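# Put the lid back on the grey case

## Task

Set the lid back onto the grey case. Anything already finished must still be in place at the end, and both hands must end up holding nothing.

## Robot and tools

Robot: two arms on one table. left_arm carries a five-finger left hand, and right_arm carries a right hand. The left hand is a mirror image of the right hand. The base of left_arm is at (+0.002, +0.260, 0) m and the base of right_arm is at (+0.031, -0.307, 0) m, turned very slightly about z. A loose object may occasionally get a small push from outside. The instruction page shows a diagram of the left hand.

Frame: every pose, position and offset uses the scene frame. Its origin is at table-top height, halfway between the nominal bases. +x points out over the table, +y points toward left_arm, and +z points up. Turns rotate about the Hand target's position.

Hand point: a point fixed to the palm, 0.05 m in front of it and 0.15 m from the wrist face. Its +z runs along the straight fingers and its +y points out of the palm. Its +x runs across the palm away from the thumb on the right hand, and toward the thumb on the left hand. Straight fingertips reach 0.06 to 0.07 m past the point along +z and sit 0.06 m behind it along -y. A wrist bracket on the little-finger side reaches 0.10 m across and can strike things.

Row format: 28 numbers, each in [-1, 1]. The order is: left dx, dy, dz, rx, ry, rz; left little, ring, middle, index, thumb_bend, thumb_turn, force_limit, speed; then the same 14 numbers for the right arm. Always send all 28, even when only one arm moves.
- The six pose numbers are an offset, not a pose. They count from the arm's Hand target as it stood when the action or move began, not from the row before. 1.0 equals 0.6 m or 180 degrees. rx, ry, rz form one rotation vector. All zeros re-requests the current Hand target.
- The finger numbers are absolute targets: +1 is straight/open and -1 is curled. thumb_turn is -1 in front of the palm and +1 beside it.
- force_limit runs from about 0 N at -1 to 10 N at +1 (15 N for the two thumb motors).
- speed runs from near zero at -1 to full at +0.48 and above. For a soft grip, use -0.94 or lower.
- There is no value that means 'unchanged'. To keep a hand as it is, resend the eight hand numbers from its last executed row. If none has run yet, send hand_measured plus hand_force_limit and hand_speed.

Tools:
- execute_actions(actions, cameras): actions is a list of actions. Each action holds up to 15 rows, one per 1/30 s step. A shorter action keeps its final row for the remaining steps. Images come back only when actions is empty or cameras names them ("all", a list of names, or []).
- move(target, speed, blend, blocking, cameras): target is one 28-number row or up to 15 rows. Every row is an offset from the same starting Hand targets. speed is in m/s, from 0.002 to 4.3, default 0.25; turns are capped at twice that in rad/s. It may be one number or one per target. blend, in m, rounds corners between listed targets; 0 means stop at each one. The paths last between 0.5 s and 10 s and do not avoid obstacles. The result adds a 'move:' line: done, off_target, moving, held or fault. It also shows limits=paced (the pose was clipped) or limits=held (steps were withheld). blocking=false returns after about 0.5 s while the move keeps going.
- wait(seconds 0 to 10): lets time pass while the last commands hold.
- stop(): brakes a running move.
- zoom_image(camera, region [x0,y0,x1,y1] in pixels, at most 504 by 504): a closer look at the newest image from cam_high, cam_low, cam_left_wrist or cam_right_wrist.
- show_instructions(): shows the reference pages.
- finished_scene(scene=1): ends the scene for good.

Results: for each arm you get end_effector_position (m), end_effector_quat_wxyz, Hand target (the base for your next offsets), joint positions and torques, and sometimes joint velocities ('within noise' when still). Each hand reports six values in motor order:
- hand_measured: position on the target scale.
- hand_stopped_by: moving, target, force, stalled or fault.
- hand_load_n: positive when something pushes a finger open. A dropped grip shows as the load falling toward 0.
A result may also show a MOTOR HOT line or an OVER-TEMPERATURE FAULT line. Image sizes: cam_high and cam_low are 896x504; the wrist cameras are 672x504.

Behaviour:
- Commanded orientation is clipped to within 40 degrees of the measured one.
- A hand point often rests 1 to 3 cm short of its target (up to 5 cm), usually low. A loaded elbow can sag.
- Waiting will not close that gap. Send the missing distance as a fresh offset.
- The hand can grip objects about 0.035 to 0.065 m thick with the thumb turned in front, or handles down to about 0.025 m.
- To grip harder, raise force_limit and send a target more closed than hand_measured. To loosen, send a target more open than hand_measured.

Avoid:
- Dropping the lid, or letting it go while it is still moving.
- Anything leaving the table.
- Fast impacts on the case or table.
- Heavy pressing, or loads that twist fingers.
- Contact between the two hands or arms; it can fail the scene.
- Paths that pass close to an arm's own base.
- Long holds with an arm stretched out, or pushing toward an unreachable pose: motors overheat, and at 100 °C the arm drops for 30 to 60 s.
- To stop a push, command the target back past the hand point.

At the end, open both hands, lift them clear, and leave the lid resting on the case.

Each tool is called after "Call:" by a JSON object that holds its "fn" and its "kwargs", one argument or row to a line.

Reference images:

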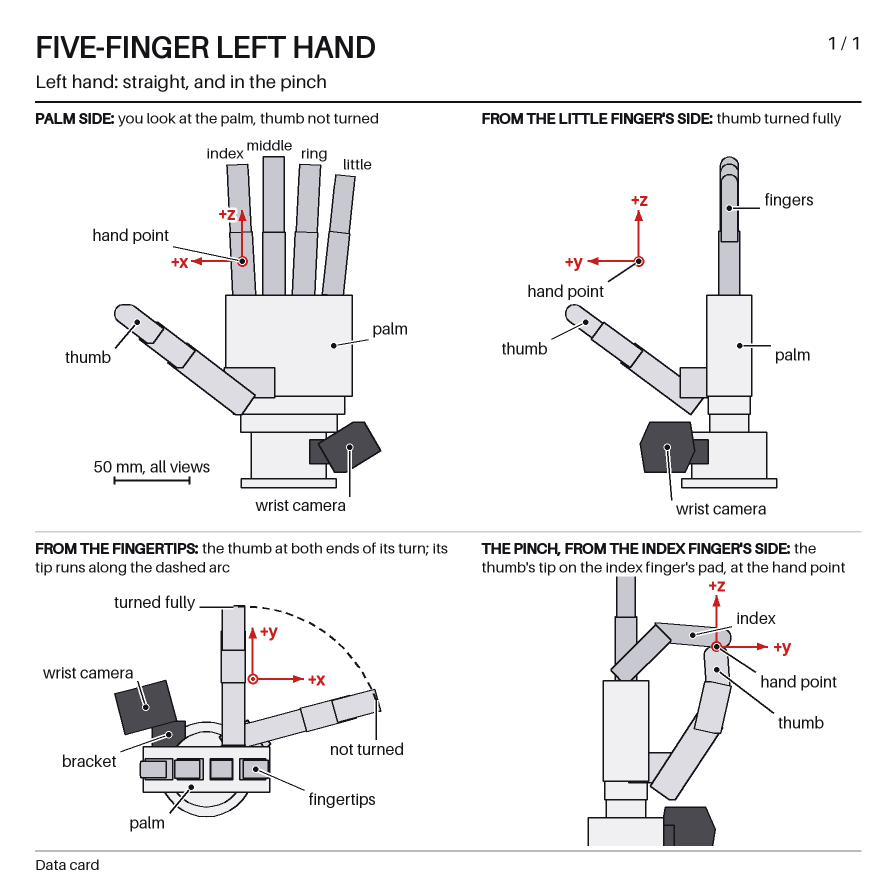

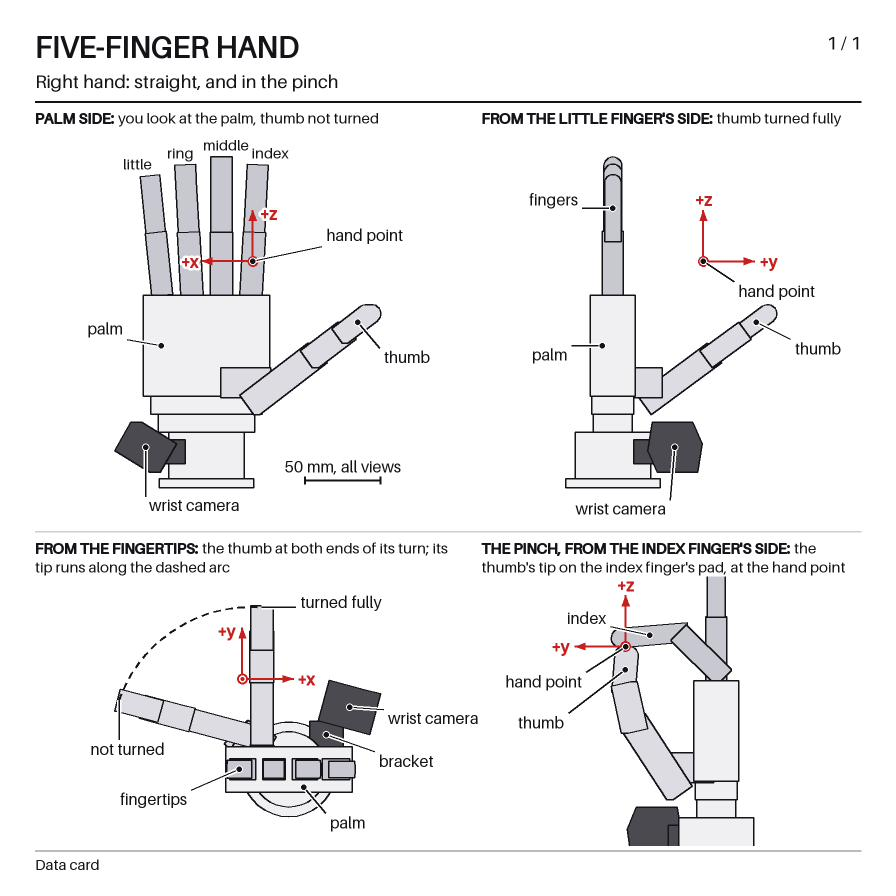

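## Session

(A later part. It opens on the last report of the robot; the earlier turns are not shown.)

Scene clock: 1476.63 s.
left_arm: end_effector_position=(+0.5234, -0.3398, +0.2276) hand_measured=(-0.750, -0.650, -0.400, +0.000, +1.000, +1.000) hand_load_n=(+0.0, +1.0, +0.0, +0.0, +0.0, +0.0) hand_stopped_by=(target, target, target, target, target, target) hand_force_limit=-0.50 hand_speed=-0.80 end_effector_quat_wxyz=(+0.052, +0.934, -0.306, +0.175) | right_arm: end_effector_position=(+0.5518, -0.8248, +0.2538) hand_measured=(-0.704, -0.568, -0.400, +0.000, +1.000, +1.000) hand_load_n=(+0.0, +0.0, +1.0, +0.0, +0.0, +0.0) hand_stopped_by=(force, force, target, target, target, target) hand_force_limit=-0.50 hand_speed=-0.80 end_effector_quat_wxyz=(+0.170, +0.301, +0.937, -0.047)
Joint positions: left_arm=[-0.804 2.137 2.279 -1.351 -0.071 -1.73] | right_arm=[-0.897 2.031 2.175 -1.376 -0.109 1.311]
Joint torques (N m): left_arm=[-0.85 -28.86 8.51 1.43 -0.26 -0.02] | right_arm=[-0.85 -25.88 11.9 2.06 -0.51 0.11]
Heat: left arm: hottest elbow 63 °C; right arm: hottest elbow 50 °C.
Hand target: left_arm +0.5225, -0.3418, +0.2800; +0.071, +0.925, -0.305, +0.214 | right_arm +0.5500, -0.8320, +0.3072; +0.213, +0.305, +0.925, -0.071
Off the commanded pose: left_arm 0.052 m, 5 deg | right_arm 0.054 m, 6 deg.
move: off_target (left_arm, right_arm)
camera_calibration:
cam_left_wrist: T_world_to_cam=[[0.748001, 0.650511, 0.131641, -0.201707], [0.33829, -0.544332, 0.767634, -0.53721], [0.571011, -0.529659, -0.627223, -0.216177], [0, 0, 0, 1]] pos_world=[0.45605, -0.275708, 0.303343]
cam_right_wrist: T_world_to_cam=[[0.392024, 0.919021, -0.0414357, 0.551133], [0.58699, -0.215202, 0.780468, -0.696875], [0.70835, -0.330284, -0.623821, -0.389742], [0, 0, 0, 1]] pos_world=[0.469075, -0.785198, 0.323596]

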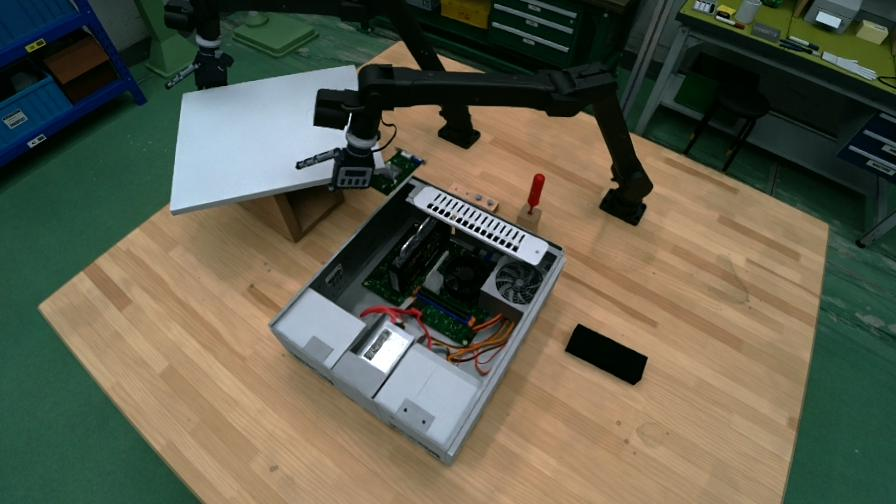

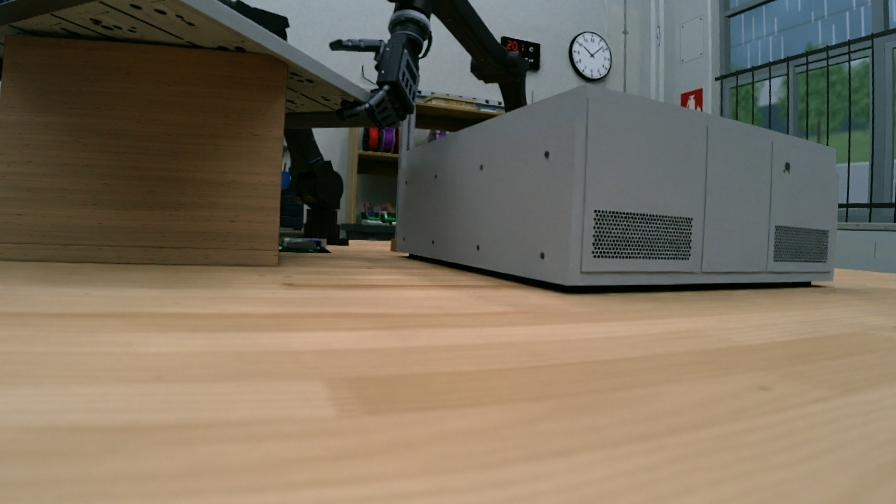

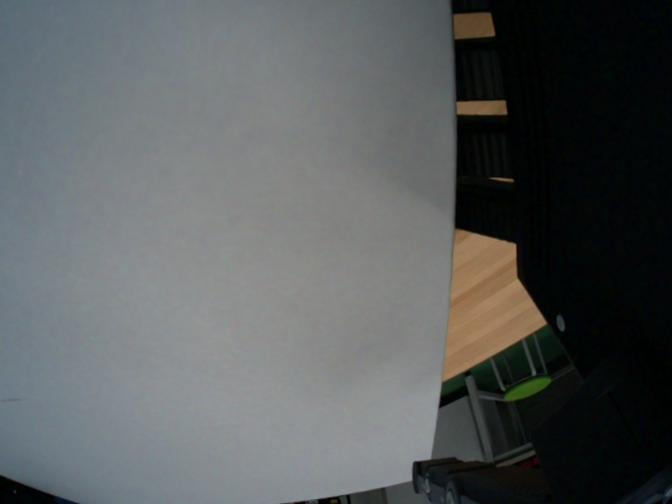

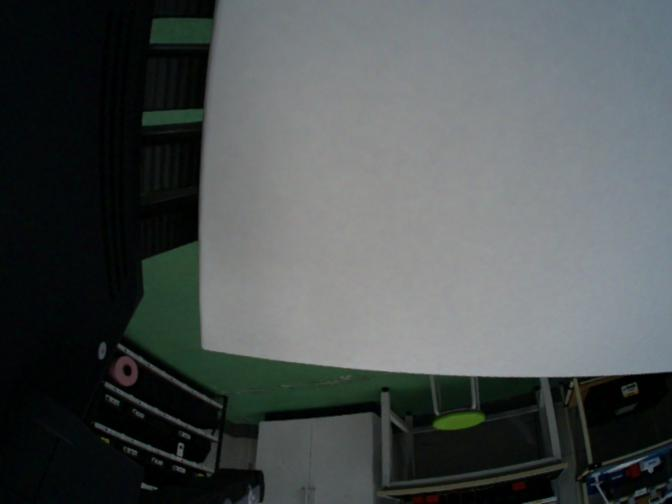

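Call:
{"fn": "move", "kwargs": {
  "target": [0, 0, 0.0667, 0, 0, 0, -0.75, -0.65, -0.4, 0.0, 1, 1, -0.5, -0.8, 0, 0, 0.0167, 0, 0, 0, -0.75, -0.65, -0.4, 0.0, 1, 1, -0.5, -0.8],
  "speed": 0.05,
  "cameras": ["cam_low", "cam_high"]
}}

Scene clock: 1487.10 s.
left_arm: end_effector_position=(+0.5173, -0.3341, +0.2705) hand_measured=(-0.750, -0.650, -0.400, +0.000, +1.000, +1.000) hand_load_n=(+0.0, +2.5, +1.0, +0.5, +0.0, +0.0) hand_stopped_by=(target, target, target, target, target, target) hand_force_limit=-0.50 hand_speed=-0.80 end_effector_quat_wxyz=(+0.052, +0.934, -0.306, +0.176) | right_arm: end_effector_position=(+0.5510, -0.8221, +0.2538) hand_measured=(-0.704, -0.568, -0.400, +0.000, +1.000, +1.000) hand_load_n=(+0.0, +0.0, +1.0, +0.0, +0.0, +0.0) hand_stopped_by=(force, force, target, target, target, target) hand_force_limit=-0.50 hand_speed=-0.80 end_effector_quat_wxyz=(+0.169, +0.301, +0.937, -0.043)
Joint positions: left_arm=[-0.804 2.137 2.392 -1.464 -0.072 -1.729] | right_arm=[-0.897 2.028 2.17 -1.381 -0.114 1.311]
Joint torques (N m): left_arm=[-0.44 -25.11 12.85 0.58 -0.19 -0.08] | right_arm=[-0.79 -25.17 15.05 1.07 -0.29 0.12]
Heat: left arm: hottest elbow 60 °C; right arm: hottest elbow 50 °C.
Hand target: left_arm +0.5225, -0.3417, +0.3200; +0.071, +0.925, -0.305, +0.214 | right_arm +0.5500, -0.8320, +0.3171; +0.213, +0.305, +0.925, -0.071
Off the commanded pose: left_arm 0.050 m, 5 deg | right_arm 0.064 m, 6 deg.
move: off_target (left_arm, right_arm)
Images, in order (width x height): cam_high 896x504, cam_low 896x504.

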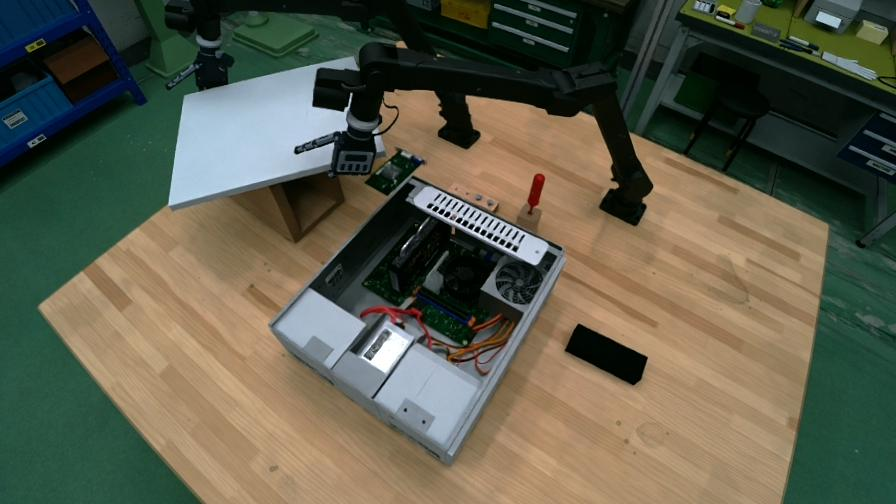

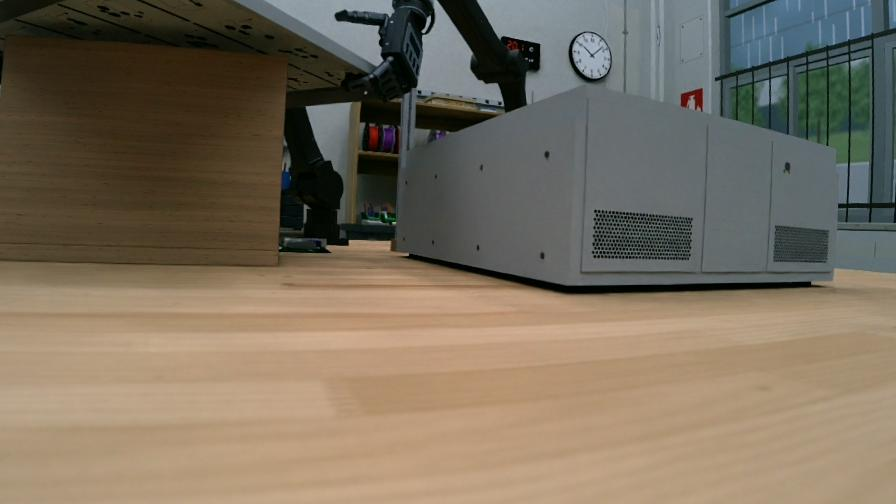

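Call:
{"fn": "zoom_image", "kwargs": {
  "camera": "cam_low",
  "region": [0, 0, 430, 140]
}}

Call:
{"fn": "zoom_image", "kwargs": {
  "camera": "cam_high",
  "region": [150, 30, 420, 260]
}}

Scaled by 1.172 from the camera's 896x504 image, which has a finer 1280x720 frame.

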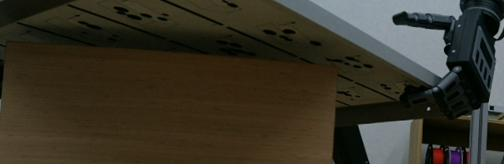

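Scaled by 1.867 from the camera's 896x504 image, which has a finer 1280x720 frame.

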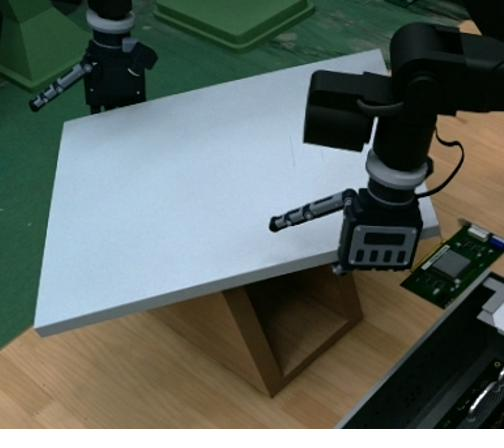

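Call:
{"fn": "move", "kwargs": {
  "target": [0, 0, 0, 0, 0, 0, -0.75, -0.65, -0.4, -0.6, 1, 1, -0.3, -0.8, 0, 0, 0, 0, 0, 0, -0.75, -0.65, -0.4, -0.5, 1, 1, -0.3, -0.8],
  "speed": 0.05,
  "cameras": ["cam_low", "cam_high"]
}}

Scene clock: 1526.97 s.
left_arm: end_effector_position=(+0.5159, -0.3318, +0.2691) hand_measured=(-0.750, -0.650, -0.400, -0.550, +1.000, +1.000) hand_load_n=(+0.0, +0.5, +0.0, +3.5, +0.0, +0.0) hand_stopped_by=(target, target, target, force, target, target) hand_force_limit=-0.30 hand_speed=-0.80 end_effector_quat_wxyz=(+0.047, +0.933, -0.310, +0.174) | right_arm: end_effector_position=(+0.5508, -0.8225, +0.2537) hand_measured=(-0.704, -0.568, -0.400, -0.500, +1.000, +1.000) hand_load_n=(+1.0, +0.0, +0.5, +1.5, +0.0, +0.0) hand_stopped_by=(force, force, target, target, target, target) hand_force_limit=-0.30 hand_speed=-0.80 end_effector_quat_wxyz=(+0.168, +0.302, +0.937, -0.044)
Joint positions: left_arm=[-0.804 2.137 2.393 -1.473 -0.077 -1.72] | right_arm=[-0.897 2.028 2.17 -1.381 -0.112 1.313]
Joint torques (N m): left_arm=[-1.44 -25.05 12.51 1.21 -0.01 -0.12] | right_arm=[-0.73 -25.29 15.04 1.07 -0.4 0.11]
Heat: left arm: hottest elbow 67 °C; right arm: hottest elbow 49 °C.
Hand target: left_arm +0.5226, -0.3417, +0.3202; +0.071, +0.925, -0.305, +0.214 | right_arm +0.5500, -0.8320, +0.3171; +0.213, +0.305, +0.925, -0.071
Off the commanded pose: left_arm 0.052 m, 5 deg | right_arm 0.064 m, 6 deg.
move: off_target (left_arm, right_arm)
Images, in order (width x height): cam_high 896x504, cam_low 896x504.

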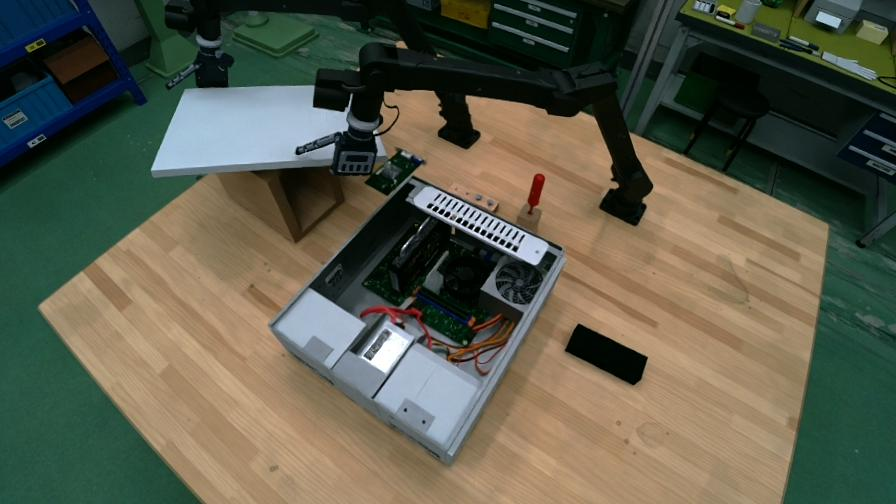

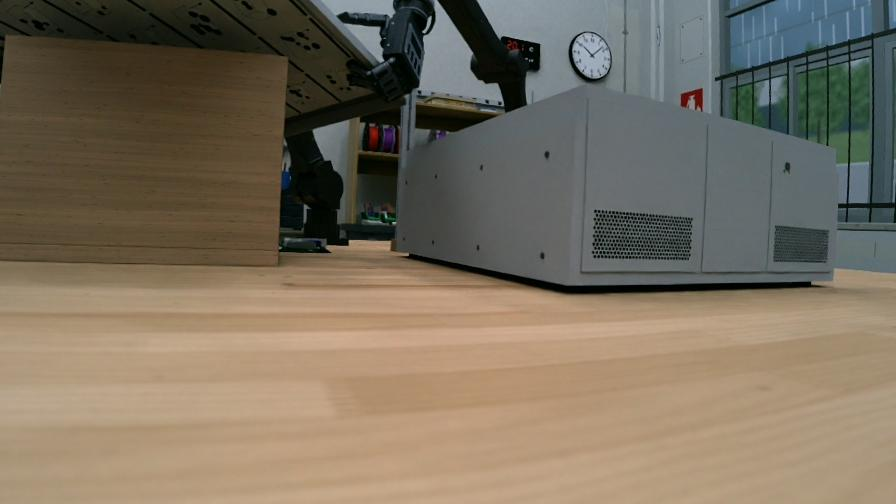

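Call:
{"fn": "move", "kwargs": {
  "target": [0, 0, 0, 0, 0, 0, -0.75, -0.65, -0.4, -0.1, 1, 1, -0.3, -0.8, 0, 0, 0, 0, 0, 0, -0.75, -0.65, -0.4, -0.15, 1, 1, -0.3, -0.8],
  "speed": 0.05,
  "cameras": ["all"]
}}

Scene clock: 1563.73 s.
left_arm: end_effector_position=(+0.5158, -0.3319, +0.2691) hand_measured=(-0.750, -0.650, -0.400, -0.100, +1.000, +1.000) hand_load_n=(+0.5, +3.5, +0.0, +0.0, +0.0, +0.0) hand_stopped_by=(target, target, target, target, target, target) hand_force_limit=-0.30 hand_speed=-0.80 end_effector_quat_wxyz=(+0.047, +0.933, -0.311, +0.173) | right_arm: end_effector_position=(+0.5508, -0.8226, +0.2537) hand_measured=(-0.704, -0.568, -0.400, -0.150, +1.000, +1.000) hand_load_n=(+0.0, +0.0, +1.0, +0.5, -0.5, +0.0) hand_stopped_by=(force, force, target, target, target, target) hand_force_limit=-0.30 hand_speed=-0.80 end_effector_quat_wxyz=(+0.168, +0.303, +0.937, -0.044)
Joint positions: left_arm=[-0.804 2.137 2.393 -1.473 -0.076 -1.72] | right_arm=[-0.897 2.028 2.17 -1.381 -0.112 1.314]
Joint torques (N m): left_arm=[-1.03 -25.05 12.62 0.9 0.02 -0.19] | right_arm=[-0.85 -25.17 15.05 1.07 -0.39 0.11]
Heat: left arm: hottest elbow 70 °C; right arm: hottest shoulder 49 °C.
Hand target: left_arm +0.5225, -0.3417, +0.3202; +0.071, +0.925, -0.305, +0.214 | right_arm +0.5500, -0.8320, +0.3171; +0.213, +0.305, +0.925, -0.071
Off the commanded pose: left_arm 0.052 m, 5 deg | right_arm 0.064 m, 6 deg.
move: off_target (left_arm, right_arm)
camera_calibration:
cam_left_wrist: T_world_to_cam=[[0.753233, 0.642754, 0.13967, -0.214121], [0.333292, -0.556033, 0.761409, -0.561907], [0.567059, -0.526967, -0.633047, -0.177056], [0, 0, 0, 1]] pos_world=[0.448963, -0.268115, 0.345662]
cam_right_wrist: T_world_to_cam=[[0.393025, 0.918856, -0.0351354, 0.547203], [0.587542, -0.221552, 0.778273, -0.700717], [0.707337, -0.326524, -0.626942, -0.38389], [0, 0, 0, 1]] pos_world=[0.468175, -0.783395, 0.323898]

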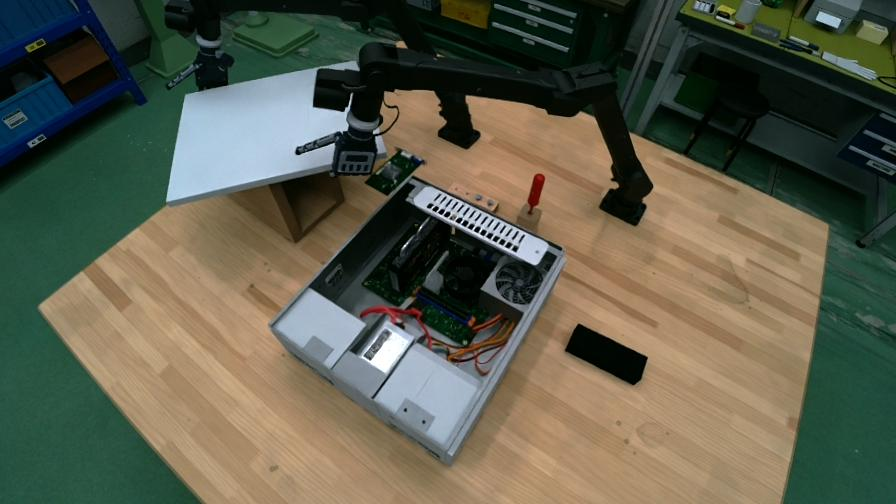

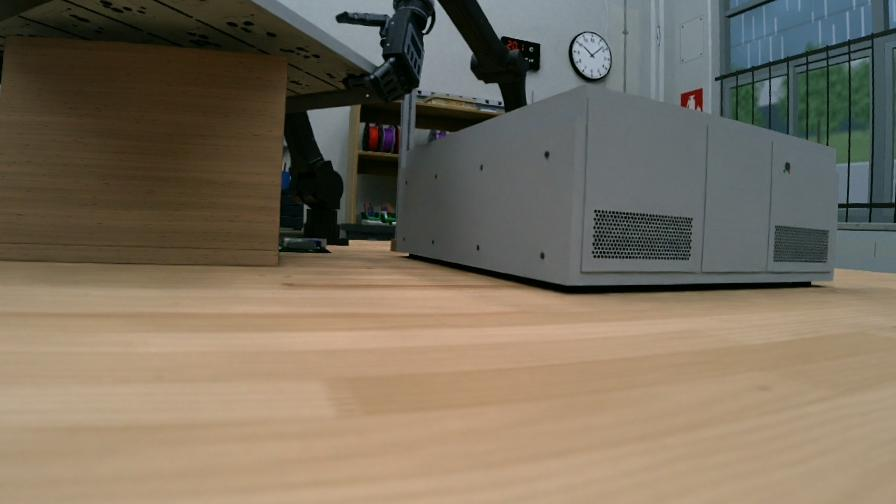

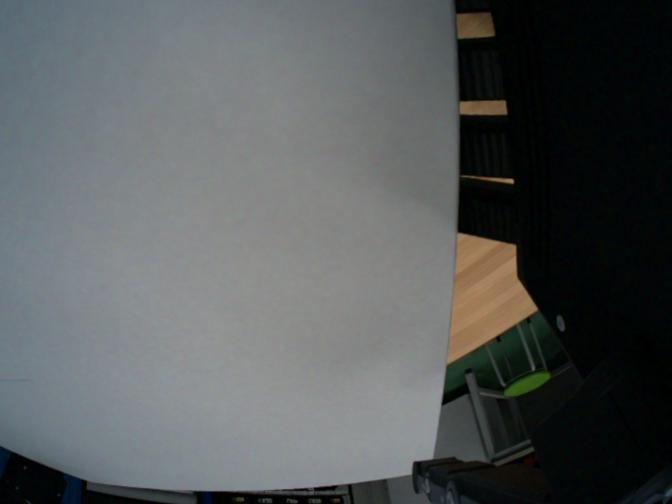

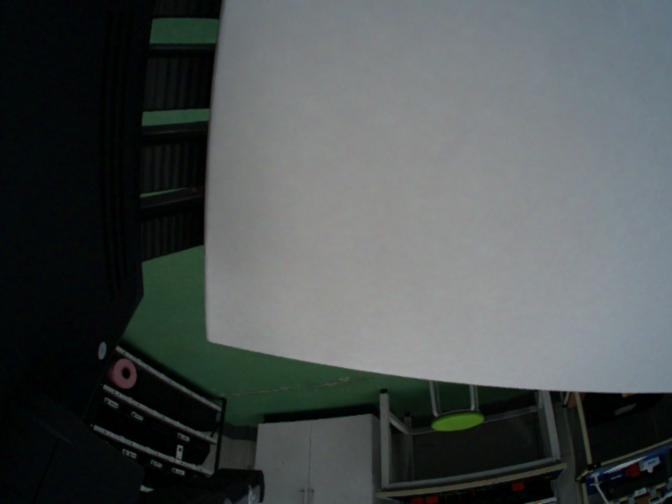

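Call:
{"fn": "move", "kwargs": {
  "target": [-0.08, 0.06, 0.02, 0, 0, 0, -0.75, -0.65, -0.4, -0.1, 1, 1, -0.3, -0.8, -0.08, 0.06, 0.045, 0, 0, 0, -0.75, -0.65, -0.4, -0.15, 1, 1, -0.3, -0.8],
  "speed": 0.08,
  "cameras": ["all"]
}}

Scene clock: 1586.77 s.
left_arm: end_effector_position=(+0.4779, -0.3014, +0.2745) hand_measured=(-0.750, -0.650, -0.400, -0.100, +1.000, +1.000) hand_load_n=(+0.0, +3.0, +0.5, +0.0, +0.0, +0.0) hand_stopped_by=(target, target, target, target, target, target) hand_force_limit=-0.30 hand_speed=-0.80 end_effector_quat_wxyz=(+0.045, +0.934, -0.312, +0.170) | right_arm: end_effector_position=(+0.5106, -0.7906, +0.2994) hand_measured=(-0.704, -0.568, -0.400, -0.150, +1.000, +1.000) hand_load_n=(+0.0, +0.0, +1.0, +0.5, -0.5, +0.0) hand_stopped_by=(force, force, target, target, target, target) hand_force_limit=-0.30 hand_speed=-0.80 end_effector_quat_wxyz=(+0.179, +0.306, +0.933, -0.050)
Joint positions: left_arm=[-0.814 1.961 2.125 -1.39 -0.079 -1.726] | right_arm=[-0.917 1.859 2.025 -1.381 -0.12 1.307]
Joint torques (N m): left_arm=[-1.67 -26.93 9.01 1.63 -0.11 -0.24] | right_arm=[-1.32 -22.53 12.21 1.4 -0.49 -0.09]
Heat: left arm: hottest elbow 70 °C; right arm: hottest elbow 50 °C.
Hand target: left_arm +0.4747, -0.3056, +0.3320; +0.071, +0.925, -0.305, +0.214 | right_arm +0.5020, -0.7959, +0.3442; +0.213, +0.305, +0.925, -0.071
Off the commanded pose: left_arm 0.058 m, 6 deg | right_arm 0.046 m, 5 deg.
move: off_target (left_arm, right_arm)
camera_calibration:
cam_left_wrist: T_world_to_cam=[[0.755741, 0.639741, 0.139952, -0.208146], [0.335875, -0.562114, 0.755788, -0.537886], [0.562178, -0.524174, -0.639686, -0.131117], [0, 0, 0, 1]] pos_world=[0.411678, -0.237922, 0.351784]
cam_right_wrist: T_world_to_cam=[[0.403386, 0.914036, -0.0426399, 0.528339], [0.570485, -0.214788, 0.792725, -0.695808], [0.71542, -0.3441, -0.608087, -0.340014], [0, 0, 0, 1]] pos_world=[0.427076, -0.749371, 0.367354]

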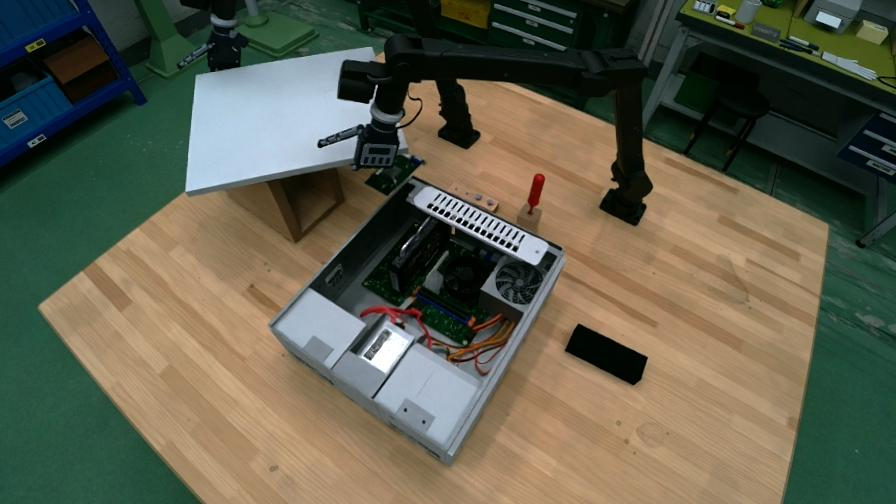

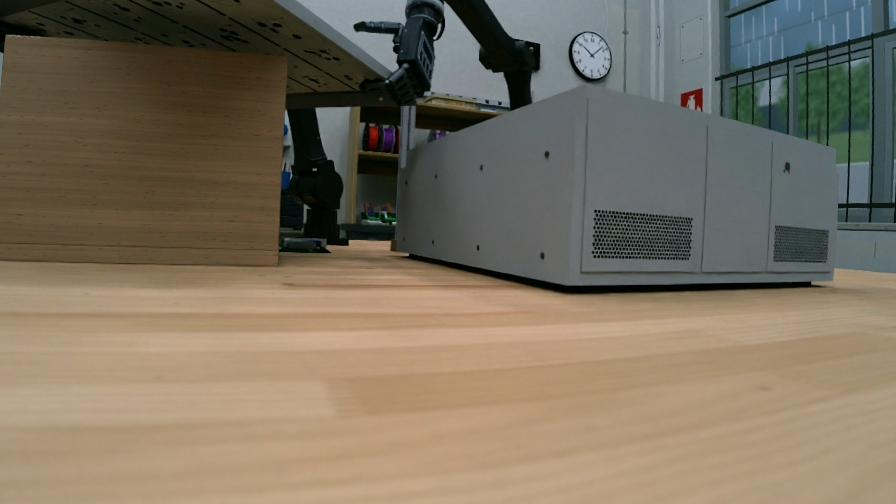

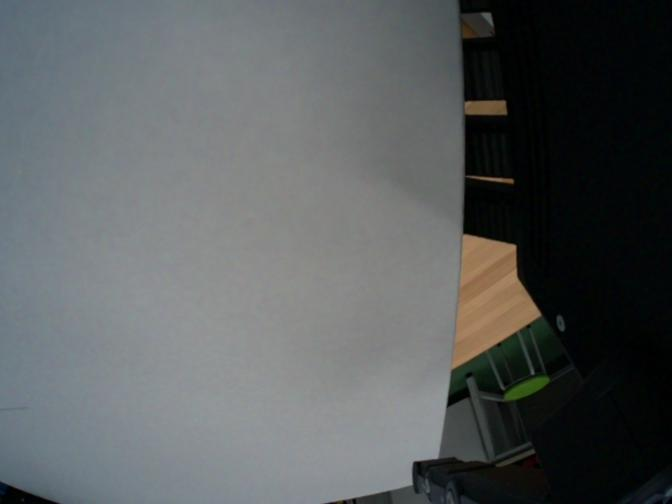

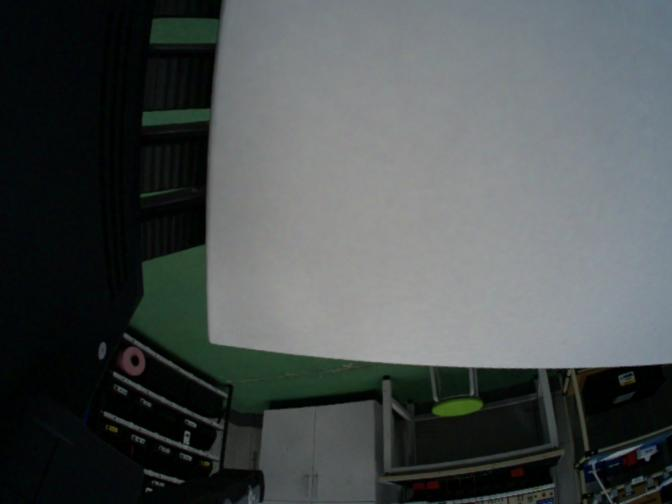

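Call:
{"fn": "move", "kwargs": {
  "target": [
    [0.0002, 0.2085, 0.008, 0, 0, 0.0583, -0.75, -0.65, -0.4, -0.1, 1, 1, -0.3, -0.8, 0.1478, 0.232, -0.02, 0, 0, 0.0583, -0.704, -0.568, -0.4, -0.15, 1, 1, -0.3, -0.8],
    [0.0028, 0.405, 0.0167, 0, 0, 0.1167, -0.75, -0.65, -0.4, -0.1, 1, 1, -0.3, -0.8, 0.2913, 0.4787, -0.0333, 0, 0, 0.1167, -0.704, -0.568, -0.4, -0.15, 1, 1, -0.3, -0.8]
  ],
  "speed": 0.1,
  "blend": 0.03,
  "cameras": ["all"]
}}

Scene clock: 1653.33 s.
left_arm: end_effector_position=(+0.4714, -0.0622, +0.2984) hand_measured=(-0.750, -0.650, -0.400, -0.100, +1.000, +1.000) hand_load_n=(+0.0, +3.0, +0.5, +0.0, +0.0, +0.0) hand_stopped_by=(target, target, target, target, target, target) hand_force_limit=-0.30 hand_speed=-0.80 end_effector_quat_wxyz=(+0.008, +0.973, -0.147, +0.180) | right_arm: end_effector_position=(+0.6597, -0.5146, +0.2801) hand_measured=(-0.704, -0.568, -0.400, -0.150, +1.000, +1.000) hand_load_n=(+0.0, +0.0, +0.0, +1.5, +0.0, +0.0) hand_stopped_by=(target, target, target, target, target, target) hand_force_limit=-0.30 hand_speed=-0.80 end_effector_quat_wxyz=(+0.177, +0.137, +0.974, -0.023)
Joint positions: left_arm=[-0.554 1.479 1.551 -1.301 -0.125 -1.804] | right_arm=[-0.428 1.773 1.858 -1.302 -0.058 1.428]
Joint torques (N m): left_arm=[0.21 -18.67 9.32 1.77 0.05 -0.32] | right_arm=[1.03 -19.14 14.95 1.96 -0.34 0.13]
Heat: left arm: hottest elbow 59 °C; right arm: hottest elbow 48 °C.
Hand target: left_arm +0.4762, -0.0627, +0.3419; +0.031, +0.965, -0.132, +0.223 | right_arm +0.6769, -0.5088, +0.3241; +0.223, +0.132, +0.965, -0.031
Off the commanded pose: left_arm 0.044 m, 6 deg | right_arm 0.048 m, 5 deg.
move: off_target (left_arm, right_arm)
camera_calibration:
cam_left_wrist: T_world_to_cam=[[0.490216, 0.85731, 0.157188, -0.226041], [0.498137, -0.423563, 0.756607, -0.487408], [0.715226, -0.2926, -0.634695, -0.0460655], [0, 0, 0, 1]] pos_world=[0.386552, -0.0261393, 0.37507]
cam_right_wrist: T_world_to_cam=[[0.0611453, 0.996783, -0.0518113, 0.486118], [0.624056, 0.00233347, 0.781376, -0.62679], [0.778984, -0.0801106, -0.621906, -0.265706], [0, 0, 0, 1]] pos_world=[0.568409, -0.504378, 0.349701]

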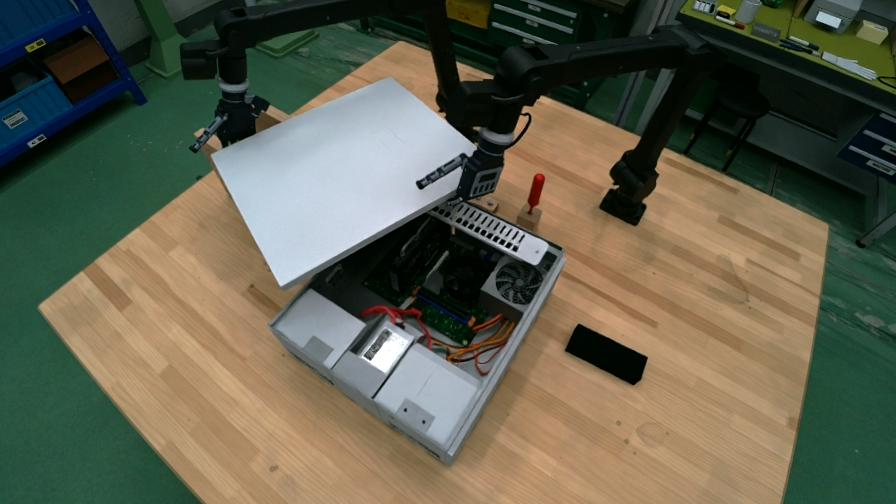

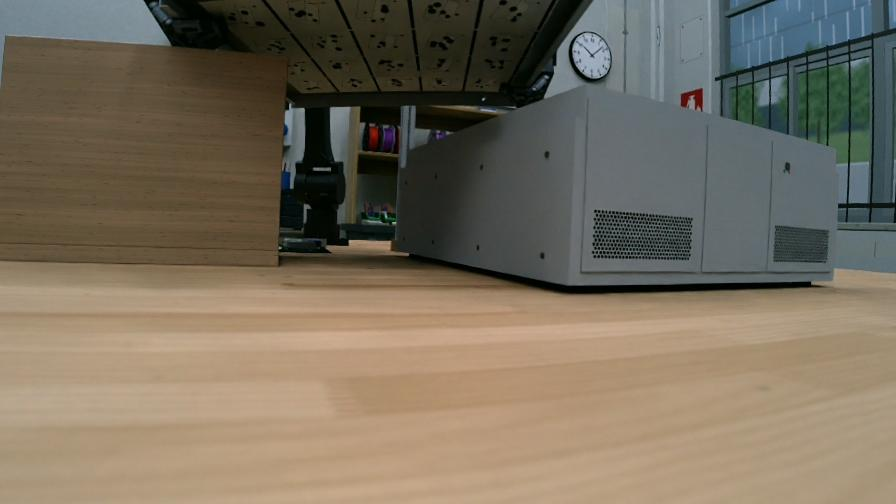

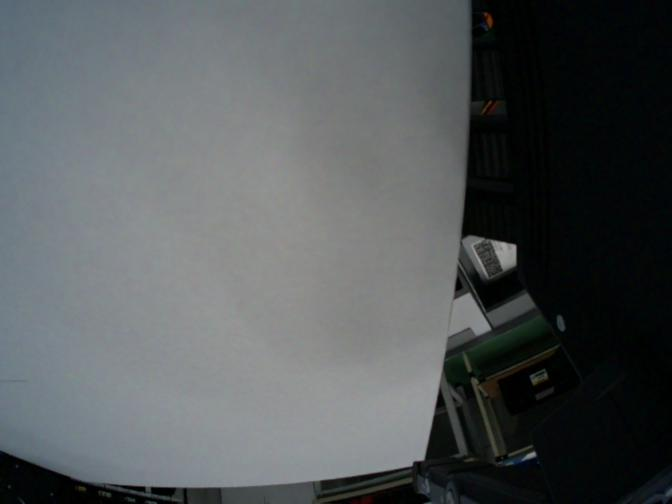

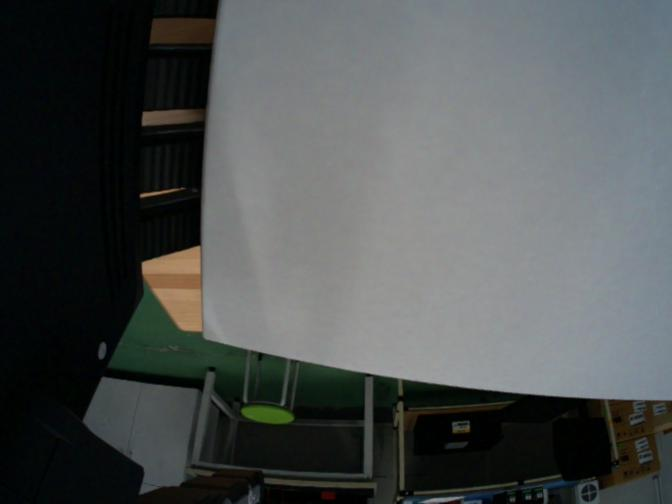

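Call:
{"fn": "move", "kwargs": {
  "target": [
    [0.0068, 0.186, -0.008, 0, 0, 0.0583, -0.75, -0.65, -0.4, -0.1, 1, 1, -0.3, -0.8, 0.1363, 0.2608, 0.01, 0, 0, 0.0583, -0.704, -0.568, -0.4, -0.15, 1, 1, -0.3, -0.8],
    [0.0203, 0.3617, -0.0167, 0, 0, 0.1167, -0.75, -0.65, -0.4, -0.1, 1, 1, -0.3, -0.8, 0.2635, 0.5338, 0.02, 0, 0, 0.1167, -0.704, -0.568, -0.4, -0.15, 1, 1, -0.3, -0.8]
  ],
  "speed": 0.1,
  "blend": 0.03,
  "cameras": ["all"]
}}

Scene clock: 1674.77 s.
left_arm: end_effector_position=(+0.4839, +0.1529, +0.2940) hand_measured=(-0.750, -0.650, -0.400, -0.100, +1.000, +1.000) hand_load_n=(+0.0, +3.5, +0.0, +0.0, +0.0, +0.0) hand_stopped_by=(target, target, target, target, target, target) hand_force_limit=-0.30 hand_speed=-0.80 end_effector_quat_wxyz=(-0.022, +0.982, +0.042, +0.180) | right_arm: end_effector_position=(+0.8317, -0.1989, +0.2852) hand_measured=(-0.704, -0.568, -0.400, -0.150, +1.000, +1.000) hand_load_n=(+0.0, +0.0, +0.5, +1.5, +0.0, +0.0) hand_stopped_by=(target, target, target, target, target, target) hand_force_limit=-0.30 hand_speed=-0.80 end_effector_quat_wxyz=(+0.189, -0.046, +0.981, +0.007)
Joint positions: left_arm=[-0.159 1.277 1.338 -1.283 -0.114 -1.795] | right_arm=[0.06 2.372 2.857 -1.675 -0.01 1.535]
Joint torques (N m): left_arm=[-0.67 -14.86 9.31 1.77 0.12 -0.11] | right_arm=[0.67 -25.58 15.87 1.14 -0.14 0.16]
Heat: left arm: hottest elbow 59 °C; right arm: hottest elbow 52 °C.
Hand target: left_arm +0.4885, +0.1544, +0.3319; -0.010, +0.973, +0.047, +0.225 | right_arm +0.8350, -0.1886, +0.3363; +0.225, -0.047, +0.973, +0.010
Off the commanded pose: left_arm 0.038 m, 5 deg | right_arm 0.052 m, 4 deg.
elbow stopped short (right arm): the move would have taken joint 3 (elbow) straighter than the controller allows.
move: off_target (left_arm, right_arm)
camera_calibration:
cam_left_wrist: T_world_to_cam=[[0.133156, 0.979797, 0.149223, -0.259506], [0.617015, -0.199779, 0.761171, -0.492394], [0.775604, -0.00928133, -0.631151, -0.0683874], [0, 0, 0, 1]] pos_world=[0.391411, 0.155258, 0.370357]
cam_right_wrist: T_world_to_cam=[[-0.303634, 0.950612, -0.0643679, 0.458841], [0.562815, 0.233459, 0.792929, -0.645229], [0.768795, 0.204533, -0.605904, -0.310586], [0, 0, 0, 1]] pos_world=[0.741242, -0.22202, 0.35297]

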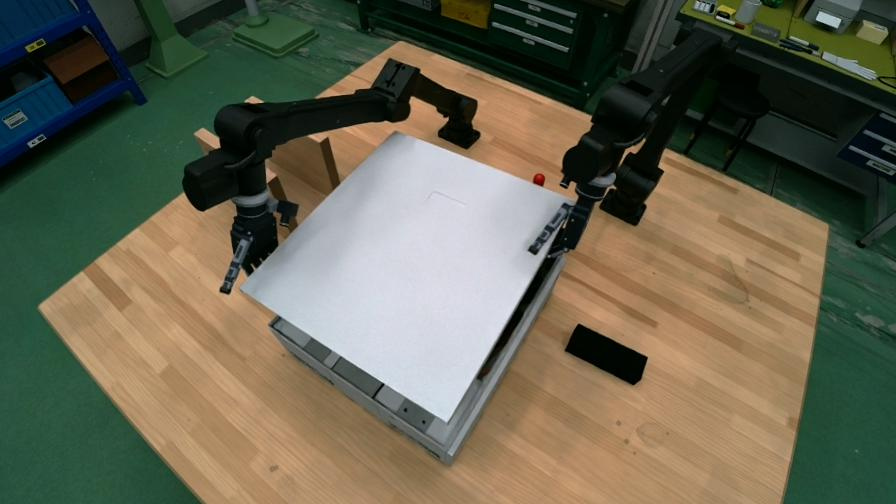

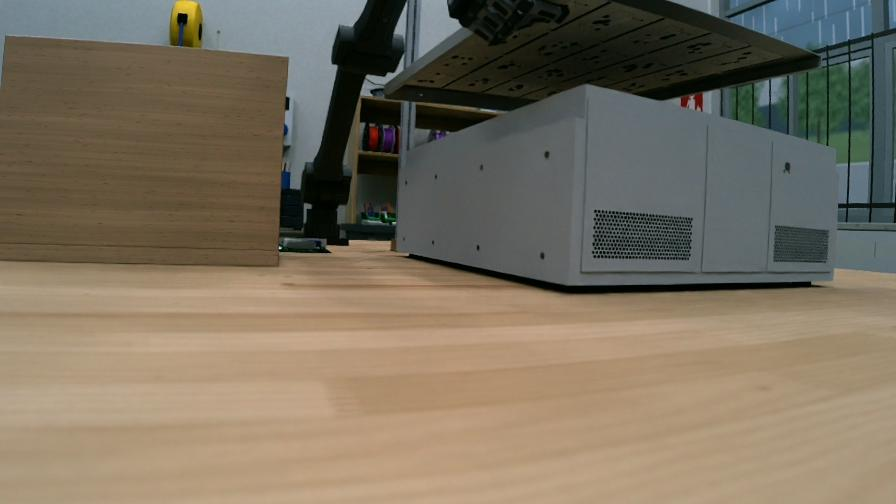

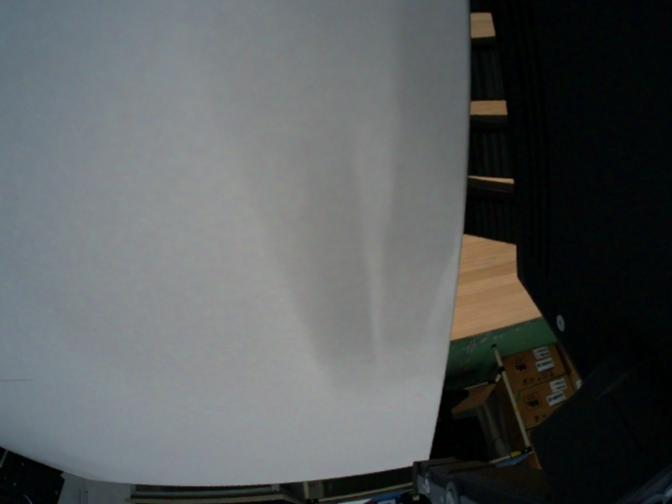

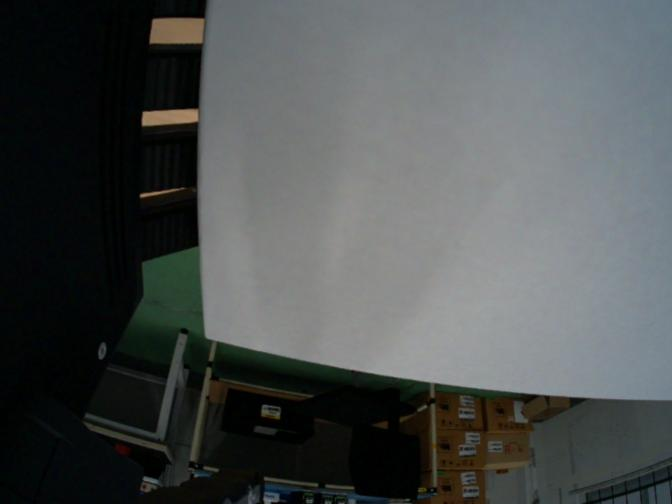

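Call:
{"fn": "zoom_image", "kwargs": {
  "camera": "cam_high",
  "region": [210, 250, 310, 350]
}}

Call:
{"fn": "zoom_image", "kwargs": {
  "camera": "cam_high",
  "region": [400, 380, 500, 480]
}}

Call:
{"fn": "zoom_image", "kwargs": {
  "camera": "cam_high",
  "region": [520, 170, 620, 270]
}}

Call:
{"fn": "zoom_image", "kwargs": {
  "camera": "cam_high",
  "region": [350, 100, 450, 200]
}}

Call:
{"fn": "zoom_image", "kwargs": {
  "camera": "cam_low",
  "region": [370, 0, 860, 200]
}}

Scaled by 5.040 from the camera's 896x504 image, which has a finer 1280x720 frame.

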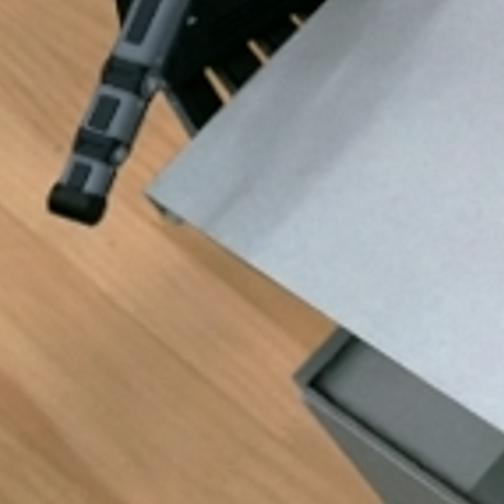

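Scaled by 5.040 from the camera's 896x504 image, which has a finer 1280x720 frame.

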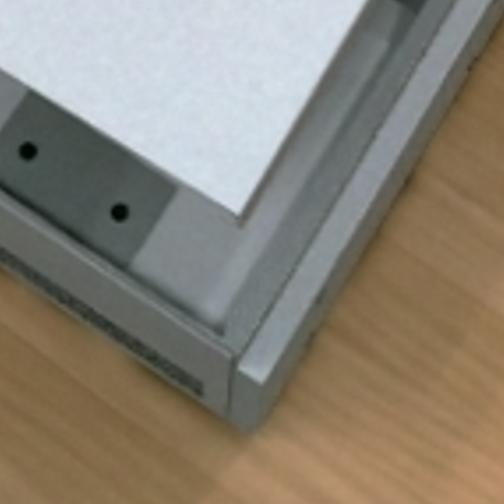

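Scaled by 5.040 from the camera's 896x504 image, which has a finer 1280x720 frame.

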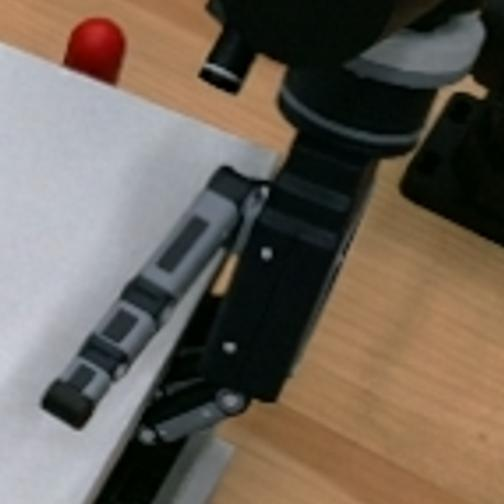

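Scaled by 5.040 from the camera's 896x504 image, which has a finer 1280x720 frame.

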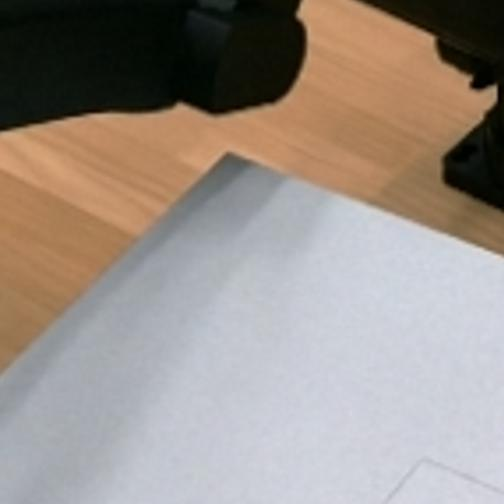

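Scaled by 1.029 from the camera's 896x504 image, which has a finer 1280x720 frame.

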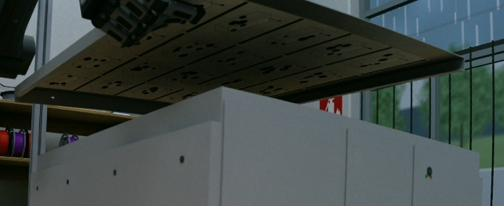

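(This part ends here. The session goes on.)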